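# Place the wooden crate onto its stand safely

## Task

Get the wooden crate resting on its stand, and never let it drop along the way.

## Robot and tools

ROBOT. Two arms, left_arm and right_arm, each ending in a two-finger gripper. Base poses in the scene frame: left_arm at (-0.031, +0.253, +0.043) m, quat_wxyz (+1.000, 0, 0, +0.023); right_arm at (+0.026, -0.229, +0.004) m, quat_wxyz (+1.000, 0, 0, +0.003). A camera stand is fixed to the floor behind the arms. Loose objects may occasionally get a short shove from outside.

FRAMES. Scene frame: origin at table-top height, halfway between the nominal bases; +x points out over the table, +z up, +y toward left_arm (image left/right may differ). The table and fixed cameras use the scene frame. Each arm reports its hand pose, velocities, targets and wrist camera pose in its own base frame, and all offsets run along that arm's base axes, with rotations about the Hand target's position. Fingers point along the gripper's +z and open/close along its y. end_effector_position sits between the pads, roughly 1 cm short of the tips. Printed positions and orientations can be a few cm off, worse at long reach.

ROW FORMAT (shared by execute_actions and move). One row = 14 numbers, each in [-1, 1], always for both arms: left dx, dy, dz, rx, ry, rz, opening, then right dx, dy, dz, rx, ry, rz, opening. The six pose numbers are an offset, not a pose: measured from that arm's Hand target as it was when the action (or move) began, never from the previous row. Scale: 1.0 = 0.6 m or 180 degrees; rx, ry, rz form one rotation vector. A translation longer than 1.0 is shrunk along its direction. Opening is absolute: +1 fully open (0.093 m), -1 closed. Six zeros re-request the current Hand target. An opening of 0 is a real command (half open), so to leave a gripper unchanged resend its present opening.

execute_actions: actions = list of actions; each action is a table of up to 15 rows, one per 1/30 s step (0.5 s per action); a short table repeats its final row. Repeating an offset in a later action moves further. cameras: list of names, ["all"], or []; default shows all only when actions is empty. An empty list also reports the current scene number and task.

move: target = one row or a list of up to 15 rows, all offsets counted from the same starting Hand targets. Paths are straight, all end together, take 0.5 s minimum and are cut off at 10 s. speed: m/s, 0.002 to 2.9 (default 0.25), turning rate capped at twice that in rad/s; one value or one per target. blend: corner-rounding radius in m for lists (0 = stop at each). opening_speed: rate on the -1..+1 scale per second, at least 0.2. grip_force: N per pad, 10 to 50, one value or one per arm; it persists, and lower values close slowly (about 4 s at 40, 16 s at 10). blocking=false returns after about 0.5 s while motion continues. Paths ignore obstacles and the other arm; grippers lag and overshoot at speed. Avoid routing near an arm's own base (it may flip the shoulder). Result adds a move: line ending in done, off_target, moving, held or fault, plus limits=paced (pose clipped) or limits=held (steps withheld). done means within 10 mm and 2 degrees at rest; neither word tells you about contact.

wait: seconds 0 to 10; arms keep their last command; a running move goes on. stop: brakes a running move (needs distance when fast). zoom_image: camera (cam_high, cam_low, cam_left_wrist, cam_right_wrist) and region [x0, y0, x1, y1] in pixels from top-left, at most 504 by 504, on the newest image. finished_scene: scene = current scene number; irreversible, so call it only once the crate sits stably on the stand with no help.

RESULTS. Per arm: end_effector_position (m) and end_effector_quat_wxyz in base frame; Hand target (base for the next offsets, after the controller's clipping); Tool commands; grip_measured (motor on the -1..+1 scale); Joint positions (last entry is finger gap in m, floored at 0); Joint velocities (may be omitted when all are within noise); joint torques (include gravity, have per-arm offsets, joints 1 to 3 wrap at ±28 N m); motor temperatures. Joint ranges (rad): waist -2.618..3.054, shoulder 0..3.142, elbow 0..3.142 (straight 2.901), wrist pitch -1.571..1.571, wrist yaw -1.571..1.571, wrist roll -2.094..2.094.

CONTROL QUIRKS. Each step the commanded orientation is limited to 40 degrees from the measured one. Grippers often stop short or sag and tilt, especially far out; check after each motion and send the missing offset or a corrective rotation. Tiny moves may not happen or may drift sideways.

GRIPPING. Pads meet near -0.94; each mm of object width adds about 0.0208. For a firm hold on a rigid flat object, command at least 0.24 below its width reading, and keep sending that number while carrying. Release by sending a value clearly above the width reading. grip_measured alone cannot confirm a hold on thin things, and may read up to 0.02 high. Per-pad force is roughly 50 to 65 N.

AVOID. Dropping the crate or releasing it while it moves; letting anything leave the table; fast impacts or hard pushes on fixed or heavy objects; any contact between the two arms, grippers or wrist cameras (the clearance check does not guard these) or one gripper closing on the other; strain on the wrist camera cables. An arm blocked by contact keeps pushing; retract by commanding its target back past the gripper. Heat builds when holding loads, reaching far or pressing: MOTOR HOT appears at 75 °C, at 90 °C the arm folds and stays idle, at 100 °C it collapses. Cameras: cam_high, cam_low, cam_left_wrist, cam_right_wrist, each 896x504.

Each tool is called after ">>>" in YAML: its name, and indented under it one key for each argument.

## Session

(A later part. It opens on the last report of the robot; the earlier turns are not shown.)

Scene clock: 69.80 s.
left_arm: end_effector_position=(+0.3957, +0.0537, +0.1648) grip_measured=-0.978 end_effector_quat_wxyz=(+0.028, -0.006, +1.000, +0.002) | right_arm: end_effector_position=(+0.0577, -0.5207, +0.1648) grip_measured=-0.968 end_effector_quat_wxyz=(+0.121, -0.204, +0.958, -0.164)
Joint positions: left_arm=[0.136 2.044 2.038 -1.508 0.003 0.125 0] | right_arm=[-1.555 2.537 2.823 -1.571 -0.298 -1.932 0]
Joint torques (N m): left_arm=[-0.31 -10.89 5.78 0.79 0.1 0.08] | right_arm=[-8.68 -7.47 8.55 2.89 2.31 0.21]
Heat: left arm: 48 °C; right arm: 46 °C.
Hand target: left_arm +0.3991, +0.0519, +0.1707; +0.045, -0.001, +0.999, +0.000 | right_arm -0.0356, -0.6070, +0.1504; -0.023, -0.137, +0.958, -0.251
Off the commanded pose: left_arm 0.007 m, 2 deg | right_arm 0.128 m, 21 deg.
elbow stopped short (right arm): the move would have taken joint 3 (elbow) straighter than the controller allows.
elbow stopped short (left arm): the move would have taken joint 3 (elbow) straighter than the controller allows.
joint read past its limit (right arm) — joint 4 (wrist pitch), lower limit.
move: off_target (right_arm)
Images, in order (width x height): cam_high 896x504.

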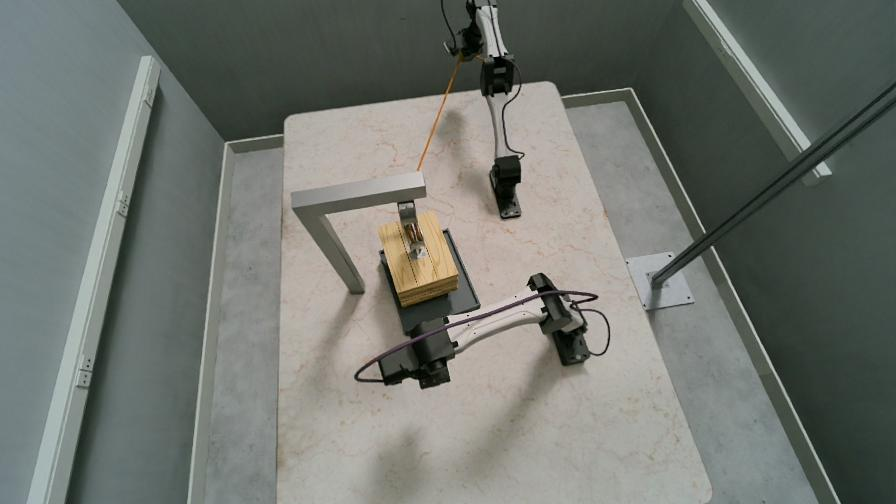

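>>> move:
  target:
    - [-0.078,0.0,-0.1,-0.043,0.045,0.499,-1,0,0,0,0,0,0,-1]
    - [-0.078,-0.137,-0.289,-0.043,0.045,0.499,-1,0,0,0,0,0,0,-1]
    - [-0.037,-0.273,-0.289,-0.043,0.045,0.499,-1,0,0,0,0,0,0,-1]
  speed: [0.25,0.15,0.06]
  cameras: ["cam_high","cam_left_wrist"]

>>> zoom_image:
  camera: "cam_high"
  region: [330, 190, 510, 400]

Scene clock: 79.53 s.
left_arm: end_effector_position=(+0.3715, -0.1024, -0.0053) grip_measured=-0.978 end_effector_quat_wxyz=(+0.028, +0.710, -0.703, +0.020) | right_arm: end_effector_position=(+0.0576, -0.5207, +0.1648) grip_measured=-0.968 end_effector_quat_wxyz=(+0.121, -0.204, +0.958, -0.164)
Joint positions: left_arm=[-0.239 2.104 1.439 -0.9 0.068 -1.82 0] | right_arm=[-1.555 2.537 2.823 -1.571 -0.298 -1.932 0]
Joint torques (N m): left_arm=[-1.46 -8.51 8.01 0.39 0.13 -0.08] | right_arm=[-8.68 -7.46 8.54 2.89 2.31 0.21]
Heat: left arm: 48 °C; right arm: 46 °C.
Hand target: left_arm +0.3769, -0.1119, -0.0028; +0.032, +0.707, -0.706, +0.029 | right_arm -0.0356, -0.6070, +0.1504; -0.023, -0.137, +0.958, -0.251
Off the commanded pose: left_arm 0.011 m, 1 deg | right_arm 0.128 m, 21 deg.
elbow stopped short (right arm): the move would have taken joint 3 (elbow) straighter than the controller allows.
joint read past its limit (right arm) — joint 4 (wrist pitch), lower limit.
move: off_target (left_arm, right_arm)
Images, in order (width x height): cam_high 896x504, cam_left_wrist 896x504.

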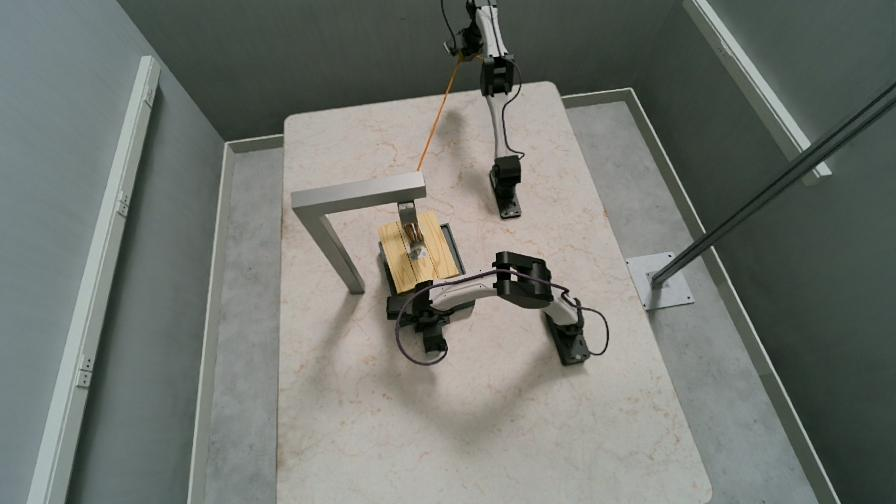

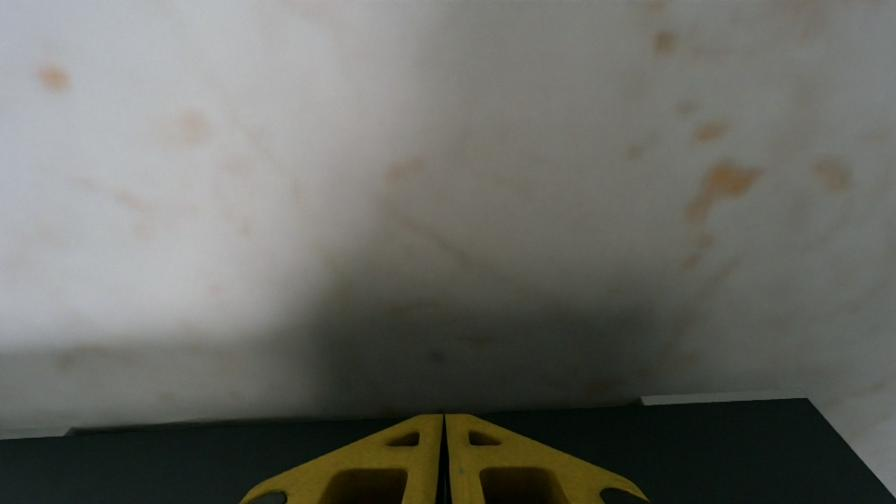

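Scaled by 2.400 from the camera's 896x504 image, which has a finer 1280x720 frame.

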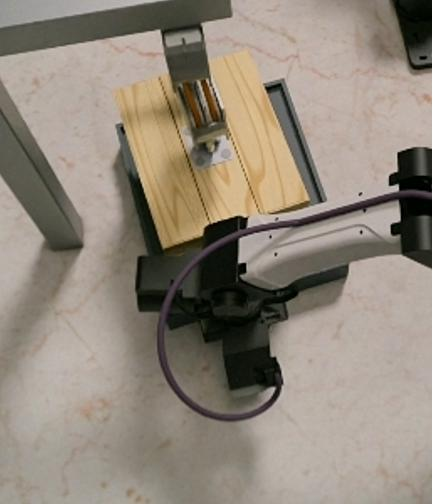

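>>> move:
  target:
    - [0,0.06,0,0,0,0,-0.5,0,0,0,0,0,0,-1]
    - [-0.075,0.233,0.27,0,0,0,-0.5,0,0,0,0,0,0,-1]
    - [-0.29,0.217,0.37,0.0925,-0.132,-0.283,-0.5,0,0,0,0,0,0,-1]
    - [-0.358,-0.133,0.255,0.185,-0.265,-0.567,-0.5,0,0,0,0,0,0,-1]
  blend: [0.02,0.04,0.04,0]
  speed: [0.1,0.3,0.3,0.3]
  cameras: ["cam_high","cam_left_wrist"]

>>> zoom_image:
  camera: "cam_high"
  region: [330, 190, 510, 400]

Scene clock: 86.50 s.
left_arm: end_effector_position=(+0.1592, -0.1893, +0.1488) grip_measured=-0.503 end_effector_quat_wxyz=(+0.368, +0.161, +0.913, -0.065) | right_arm: end_effector_position=(+0.0576, -0.5207, +0.1648) grip_measured=-0.968 end_effector_quat_wxyz=(+0.121, -0.204, +0.958, -0.164)
Joint positions: left_arm=[-1.251 0.953 0.732 -0.811 -0.575 -0.739 0.021] | right_arm=[-1.555 2.537 2.823 -1.571 -0.298 -1.932 0]
Joint torques (N m): left_arm=[-0.32 -1.32 6.53 1.76 -0.56 0.03] | right_arm=[-8.68 -7.46 8.55 2.89 2.31 0.21]
Motor temperatures (°C): left_arm=[27 47 42 32 25 28 26] | right_arm=[41 36 47 46 44 26 30]
Heat: left arm: 47 °C; right arm: 47 °C.
Hand target: left_arm +0.1621, -0.1916, +0.1501; +0.378, +0.159, +0.910, -0.066 | right_arm -0.0356, -0.6070, +0.1504; -0.023, -0.137, +0.958, -0.251
Off the commanded pose: left_arm 0.004 m, 1 deg | right_arm 0.128 m, 21 deg.
elbow stopped short (right arm): the move would have taken joint 3 (elbow) straighter than the controller allows.
joint read past its limit (right arm) — joint 4 (wrist pitch), lower limit.
move: off_target (right_arm); blend cut to 0.018 m at target 1
Images, in order (width x height): cam_high 896x504, cam_left_wrist 896x504.

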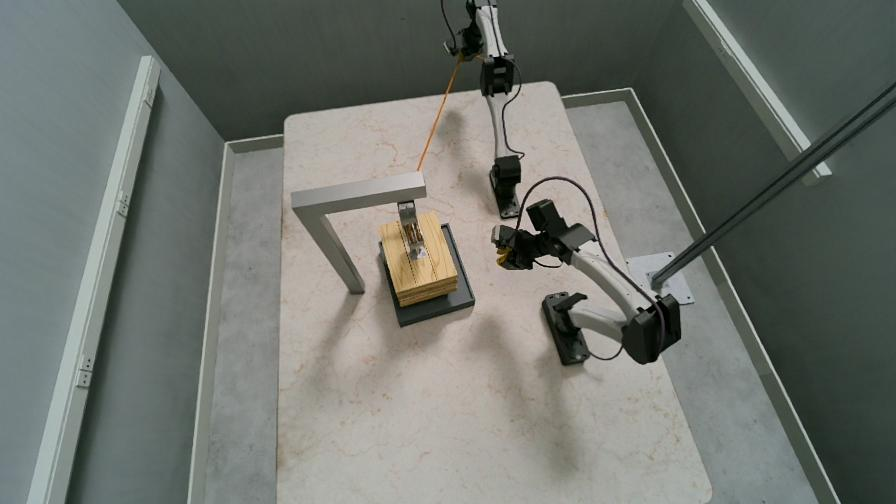

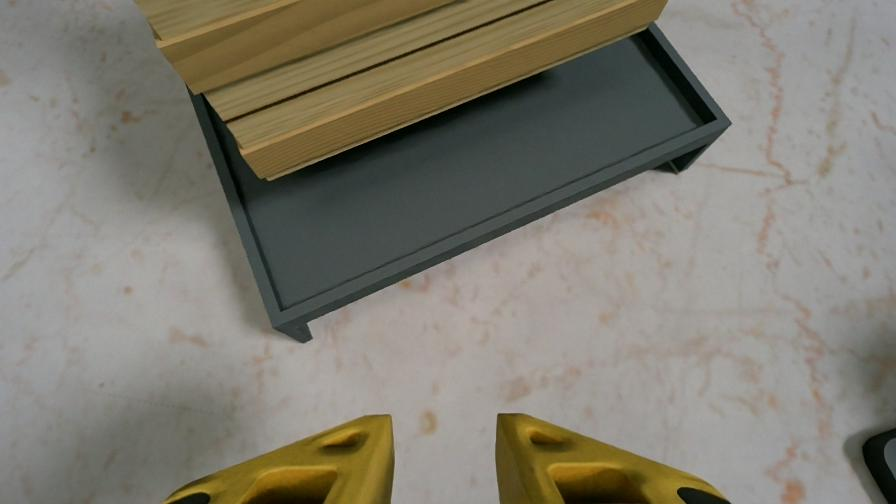

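Scaled by 2.400 from the camera's 896x504 image, which has a finer 1280x720 frame.

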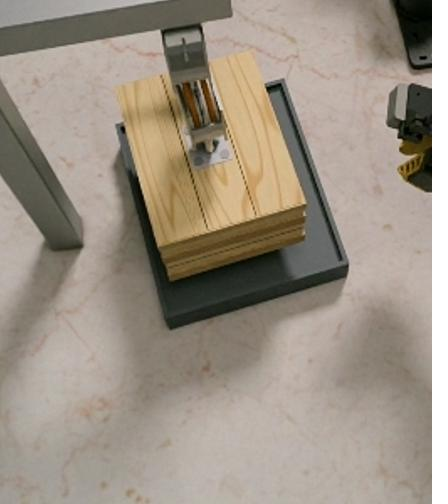

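>>> move:
  target: [0,0,0,0,0,0,-0.5,0.06,0.26,0,0,0,0,-1]
  speed: 0.06
  cameras: ["cam_high","cam_low","cam_left_wrist"]

>>> zoom_image:
  camera: "cam_high"
  region: [330, 190, 510, 400]

Scene clock: 90.37 s.
left_arm: end_effector_position=(+0.1593, -0.1894, +0.1489) grip_measured=-0.503 end_effector_quat_wxyz=(+0.368, +0.161, +0.913, -0.066) | right_arm: end_effector_position=(+0.0268, -0.3842, +0.1315) grip_measured=-0.968 end_effector_quat_wxyz=(+0.054, -0.155, +0.980, -0.115)
Joint positions: left_arm=[-1.251 0.953 0.732 -0.811 -0.575 -0.738 0.021] | right_arm=[-1.562 1.804 1.55 -1.103 -0.139 -1.861 0]
Joint torques (N m): left_arm=[-0.34 -1.29 6.45 1.77 -0.58 0.04] | right_arm=[-1.92 -9.89 6.26 3.04 1.07 0.12]
Heat: left arm: 46 °C; right arm: 46 °C.
Hand target: left_arm +0.1622, -0.1916, +0.1501; +0.378, +0.159, +0.910, -0.066 | right_arm +0.0004, -0.4510, +0.1504; -0.023, -0.137, +0.958, -0.251
Off the commanded pose: left_arm 0.004 m, 1 deg | right_arm 0.074 m, 18 deg.
move: off_target (right_arm)
Images, in order (width x height): cam_high 896x504, cam_low 896x504, cam_left_wrist 896x504.

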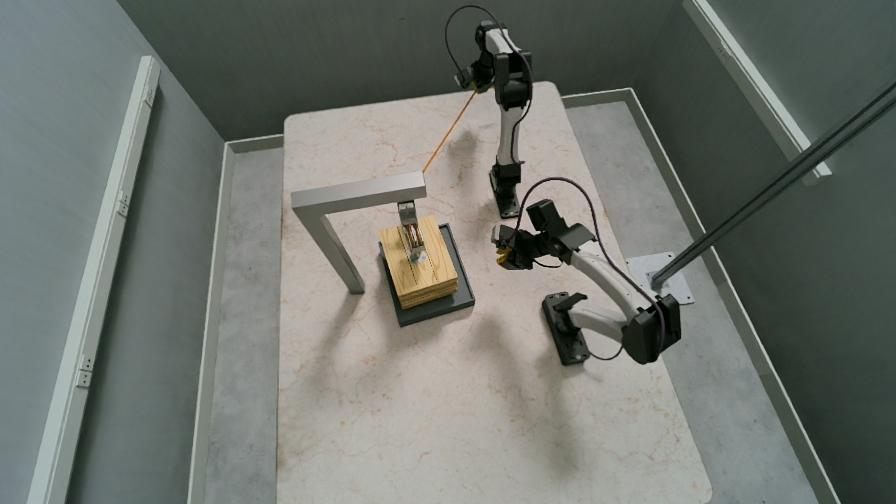

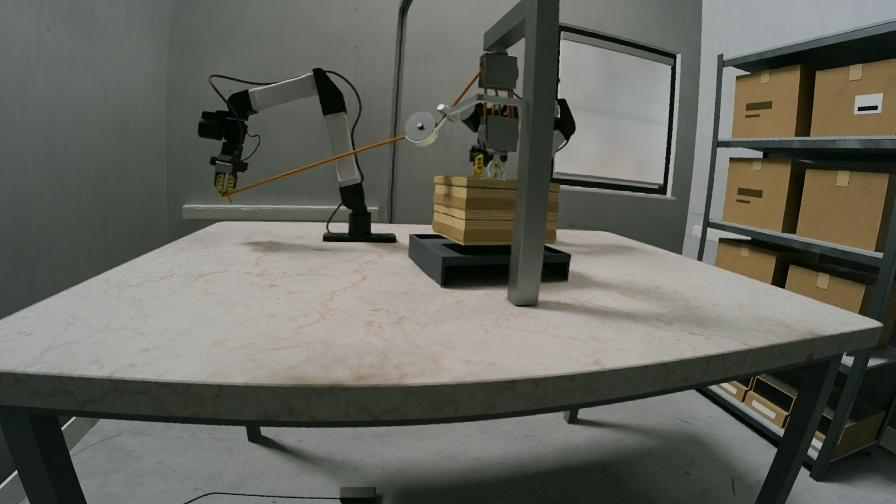

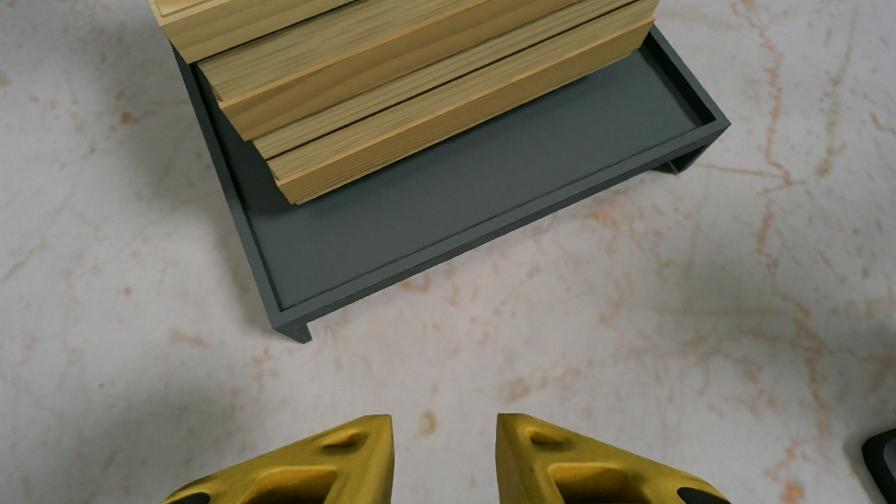

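Scaled by 2.400 from the camera's 896x504 image, which has a finer 1280x720 frame.

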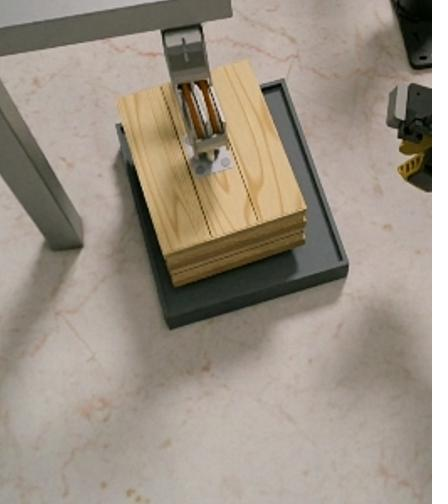

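>>> move:
  target: [0,0,0,0,0,0,-0.5,0.04,0.13,0,0,0,0,-1]
  speed: 0.05
  cameras: ["cam_low","cam_left_wrist"]

>>> zoom_image:
  camera: "cam_low"
  region: [380, 60, 640, 320]

Scene clock: 93.73 s.
left_arm: end_effector_position=(+0.1593, -0.1894, +0.1489) grip_measured=-0.503 end_effector_quat_wxyz=(+0.368, +0.161, +0.913, -0.066) | right_arm: end_effector_position=(+0.0487, -0.3148, +0.1364) grip_measured=-0.968 end_effector_quat_wxyz=(+0.050, -0.160, +0.976, -0.138)
Joint positions: left_arm=[-1.251 0.953 0.732 -0.811 -0.575 -0.738 0.021] | right_arm=[-1.48 1.5 1.228 -1.029 -0.118 -1.789 0]
Joint torques (N m): left_arm=[-0.18 -1.35 6.52 1.78 -0.59 0.05] | right_arm=[-2.04 -6.56 6.08 2.82 1.28 0.13]
Heat: left arm: 45 °C; right arm: 46 °C.
Hand target: left_arm +0.1622, -0.1916, +0.1501; +0.378, +0.159, +0.910, -0.066 | right_arm +0.0244, -0.3729, +0.1504; -0.023, -0.137, +0.958, -0.251
Off the commanded pose: left_arm 0.004 m, 1 deg | right_arm 0.065 m, 16 deg.
move: off_target (right_arm)
Images, in order (width x height): cam_low 896x504, cam_left_wrist 896x504.

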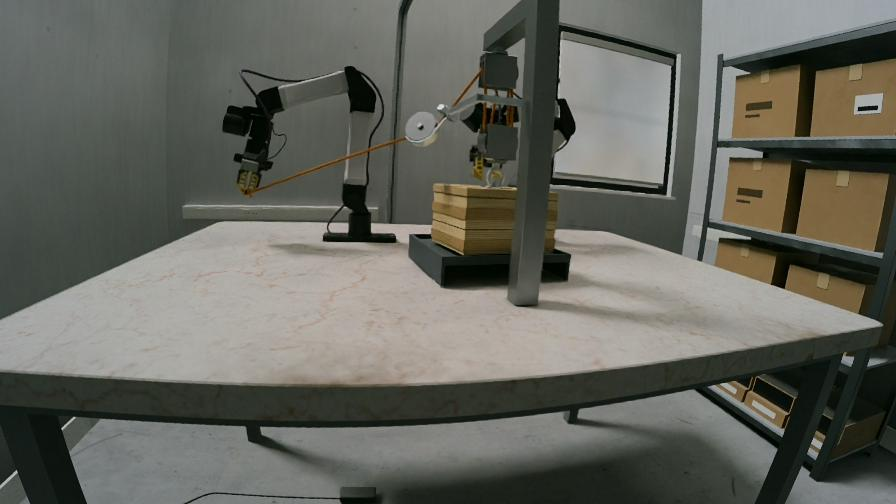

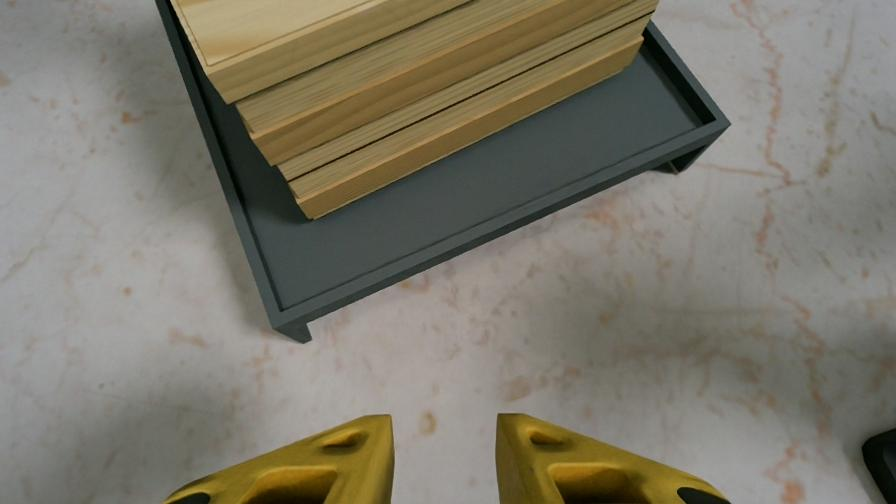

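Scaled by 1.938 from the camera's 896x504 image, which has a finer 1280x720 frame.

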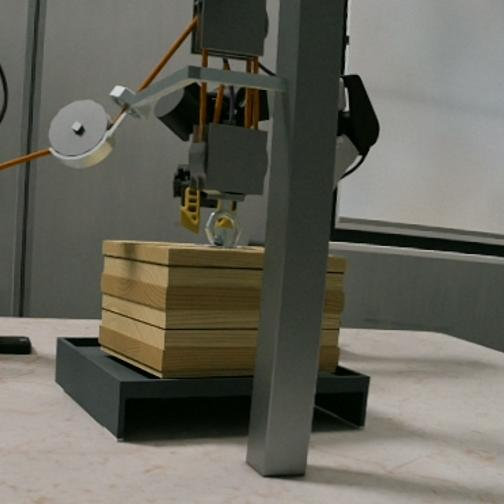

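>>> move:
  target:
    - [0,0,0,0,0,0,-0.5,0.06,0.16,0,0,0,0,-1]
    - [0,0,0,0,0,0,-0.5,0.11,0.26,-0.16,0,0,0,-1]
  speed: [0.05,0.12]
  cameras: ["cam_low","cam_left_wrist"]

>>> zoom_image:
  camera: "cam_low"
  region: [380, 60, 640, 320]

Scene clock: 115.77 s.
left_arm: end_effector_position=(+0.1593, -0.1894, +0.1489) grip_measured=-0.503 end_effector_quat_wxyz=(+0.368, +0.161, +0.913, -0.066) | right_arm: end_effector_position=(+0.0885, -0.2138, +0.0513) grip_measured=-0.968 end_effector_quat_wxyz=(-0.027, -0.142, +0.961, -0.236)
Joint positions: left_arm=[-1.251 0.953 0.732 -0.811 -0.575 -0.738 0.021] | right_arm=[-1.007 1.055 0.513 -0.607 0.236 -1.351 0]
Joint torques (N m): left_arm=[-0.28 -1.36 6.49 1.76 -0.59 0.05] | right_arm=[0.21 -3.08 5.3 1.3 0.2 0.11]
Motor temperatures (°C): left_arm=[27 40 44 33 26 28 26] | right_arm=[38 37 44 44 41 26 30]
Heat: left arm: 44 °C; right arm: 44 °C.
Hand target: left_arm +0.1622, -0.1916, +0.1501; +0.378, +0.159, +0.910, -0.066 | right_arm +0.0904, -0.2169, +0.0544; -0.023, -0.137, +0.958, -0.251
Off the commanded pose: left_arm 0.004 m, 1 deg | right_arm 0.005 m, 2 deg.
move: done
Images, in order (width x height): cam_low 896x504, cam_left_wrist 896x504.

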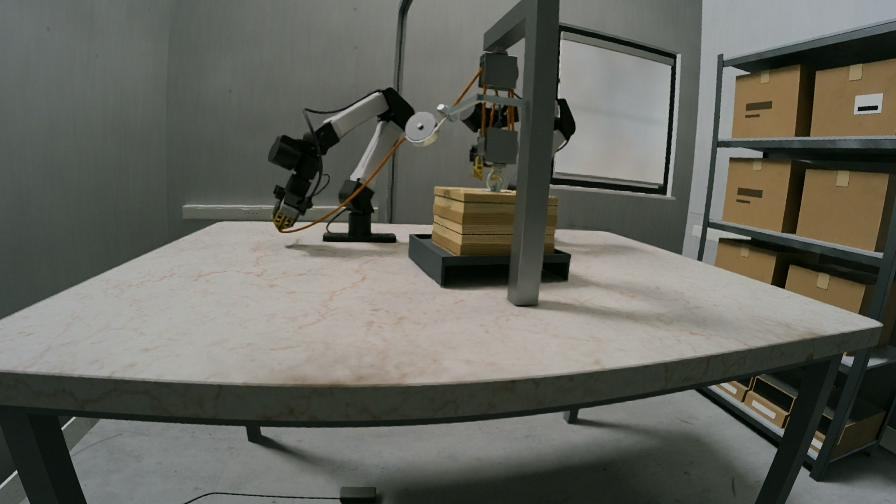

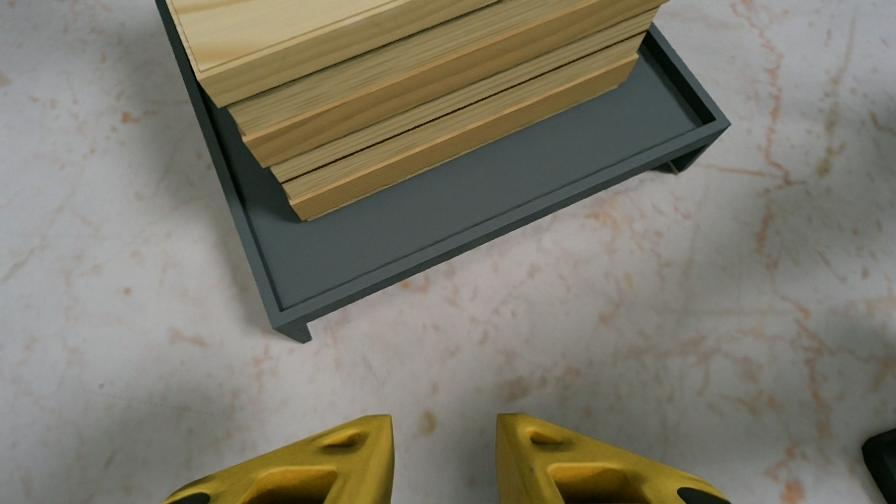

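Scaled by 1.938 from the camera's 896x504 image, which has a finer 1280x720 frame.

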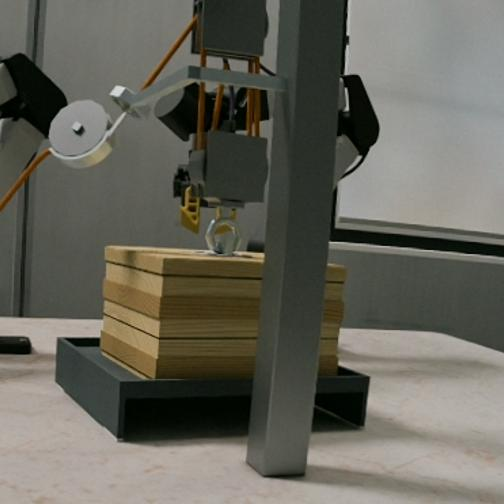

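Landed. Release the rope.

>>> move:
  target: [0,0,0,0,0,0,-0.5,0,0,0,0,0,0,0.2]
  opening_speed: 1
  cameras: ["cam_low"]

Scene clock: 118.37 s.
left_arm: end_effector_position=(+0.1593, -0.1894, +0.1489) grip_measured=-0.503 end_effector_quat_wxyz=(+0.368, +0.161, +0.913, -0.066) | right_arm: end_effector_position=(+0.0884, -0.2142, +0.0515) grip_measured=+0.197 end_effector_quat_wxyz=(-0.028, -0.141, +0.961, -0.237)
Joint positions: left_arm=[-1.251 0.953 0.732 -0.811 -0.575 -0.738 0.021] | right_arm=[-1.007 1.055 0.513 -0.605 0.238 -1.35 0.055]
Joint torques (N m): left_arm=[-0.29 -1.25 6.43 1.77 -0.59 0.05] | right_arm=[0.2 -3.07 5.3 1.29 0.19 0.09]
Heat: left arm: 44 °C; right arm: 44 °C.
Hand target: left_arm +0.1622, -0.1916, +0.1501; +0.378, +0.159, +0.910, -0.066 | right_arm +0.0904, -0.2169, +0.0544; -0.023, -0.137, +0.958, -0.251
Off the commanded pose: left_arm 0.004 m, 1 deg | right_arm 0.004 m, 2 deg.
move: done
Images, in order (width x height): cam_low 896x504.

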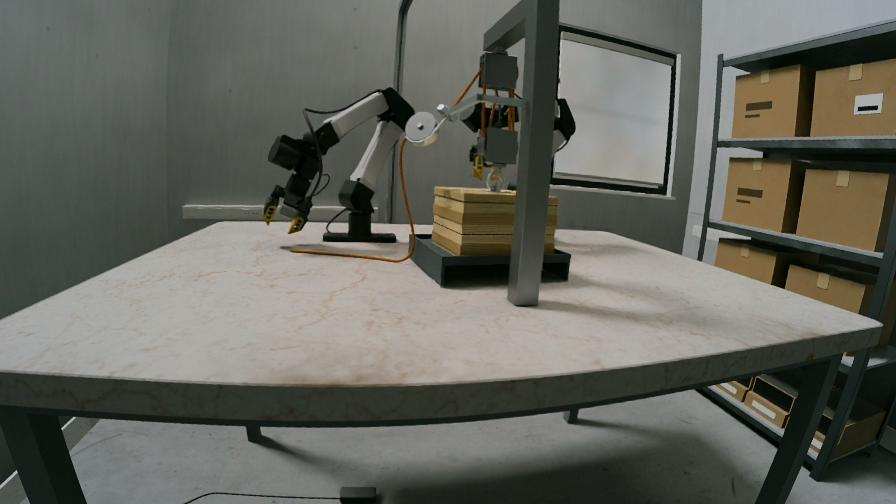

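>>> finished_scene:
  scene: 2

The scene is finished: the task was done.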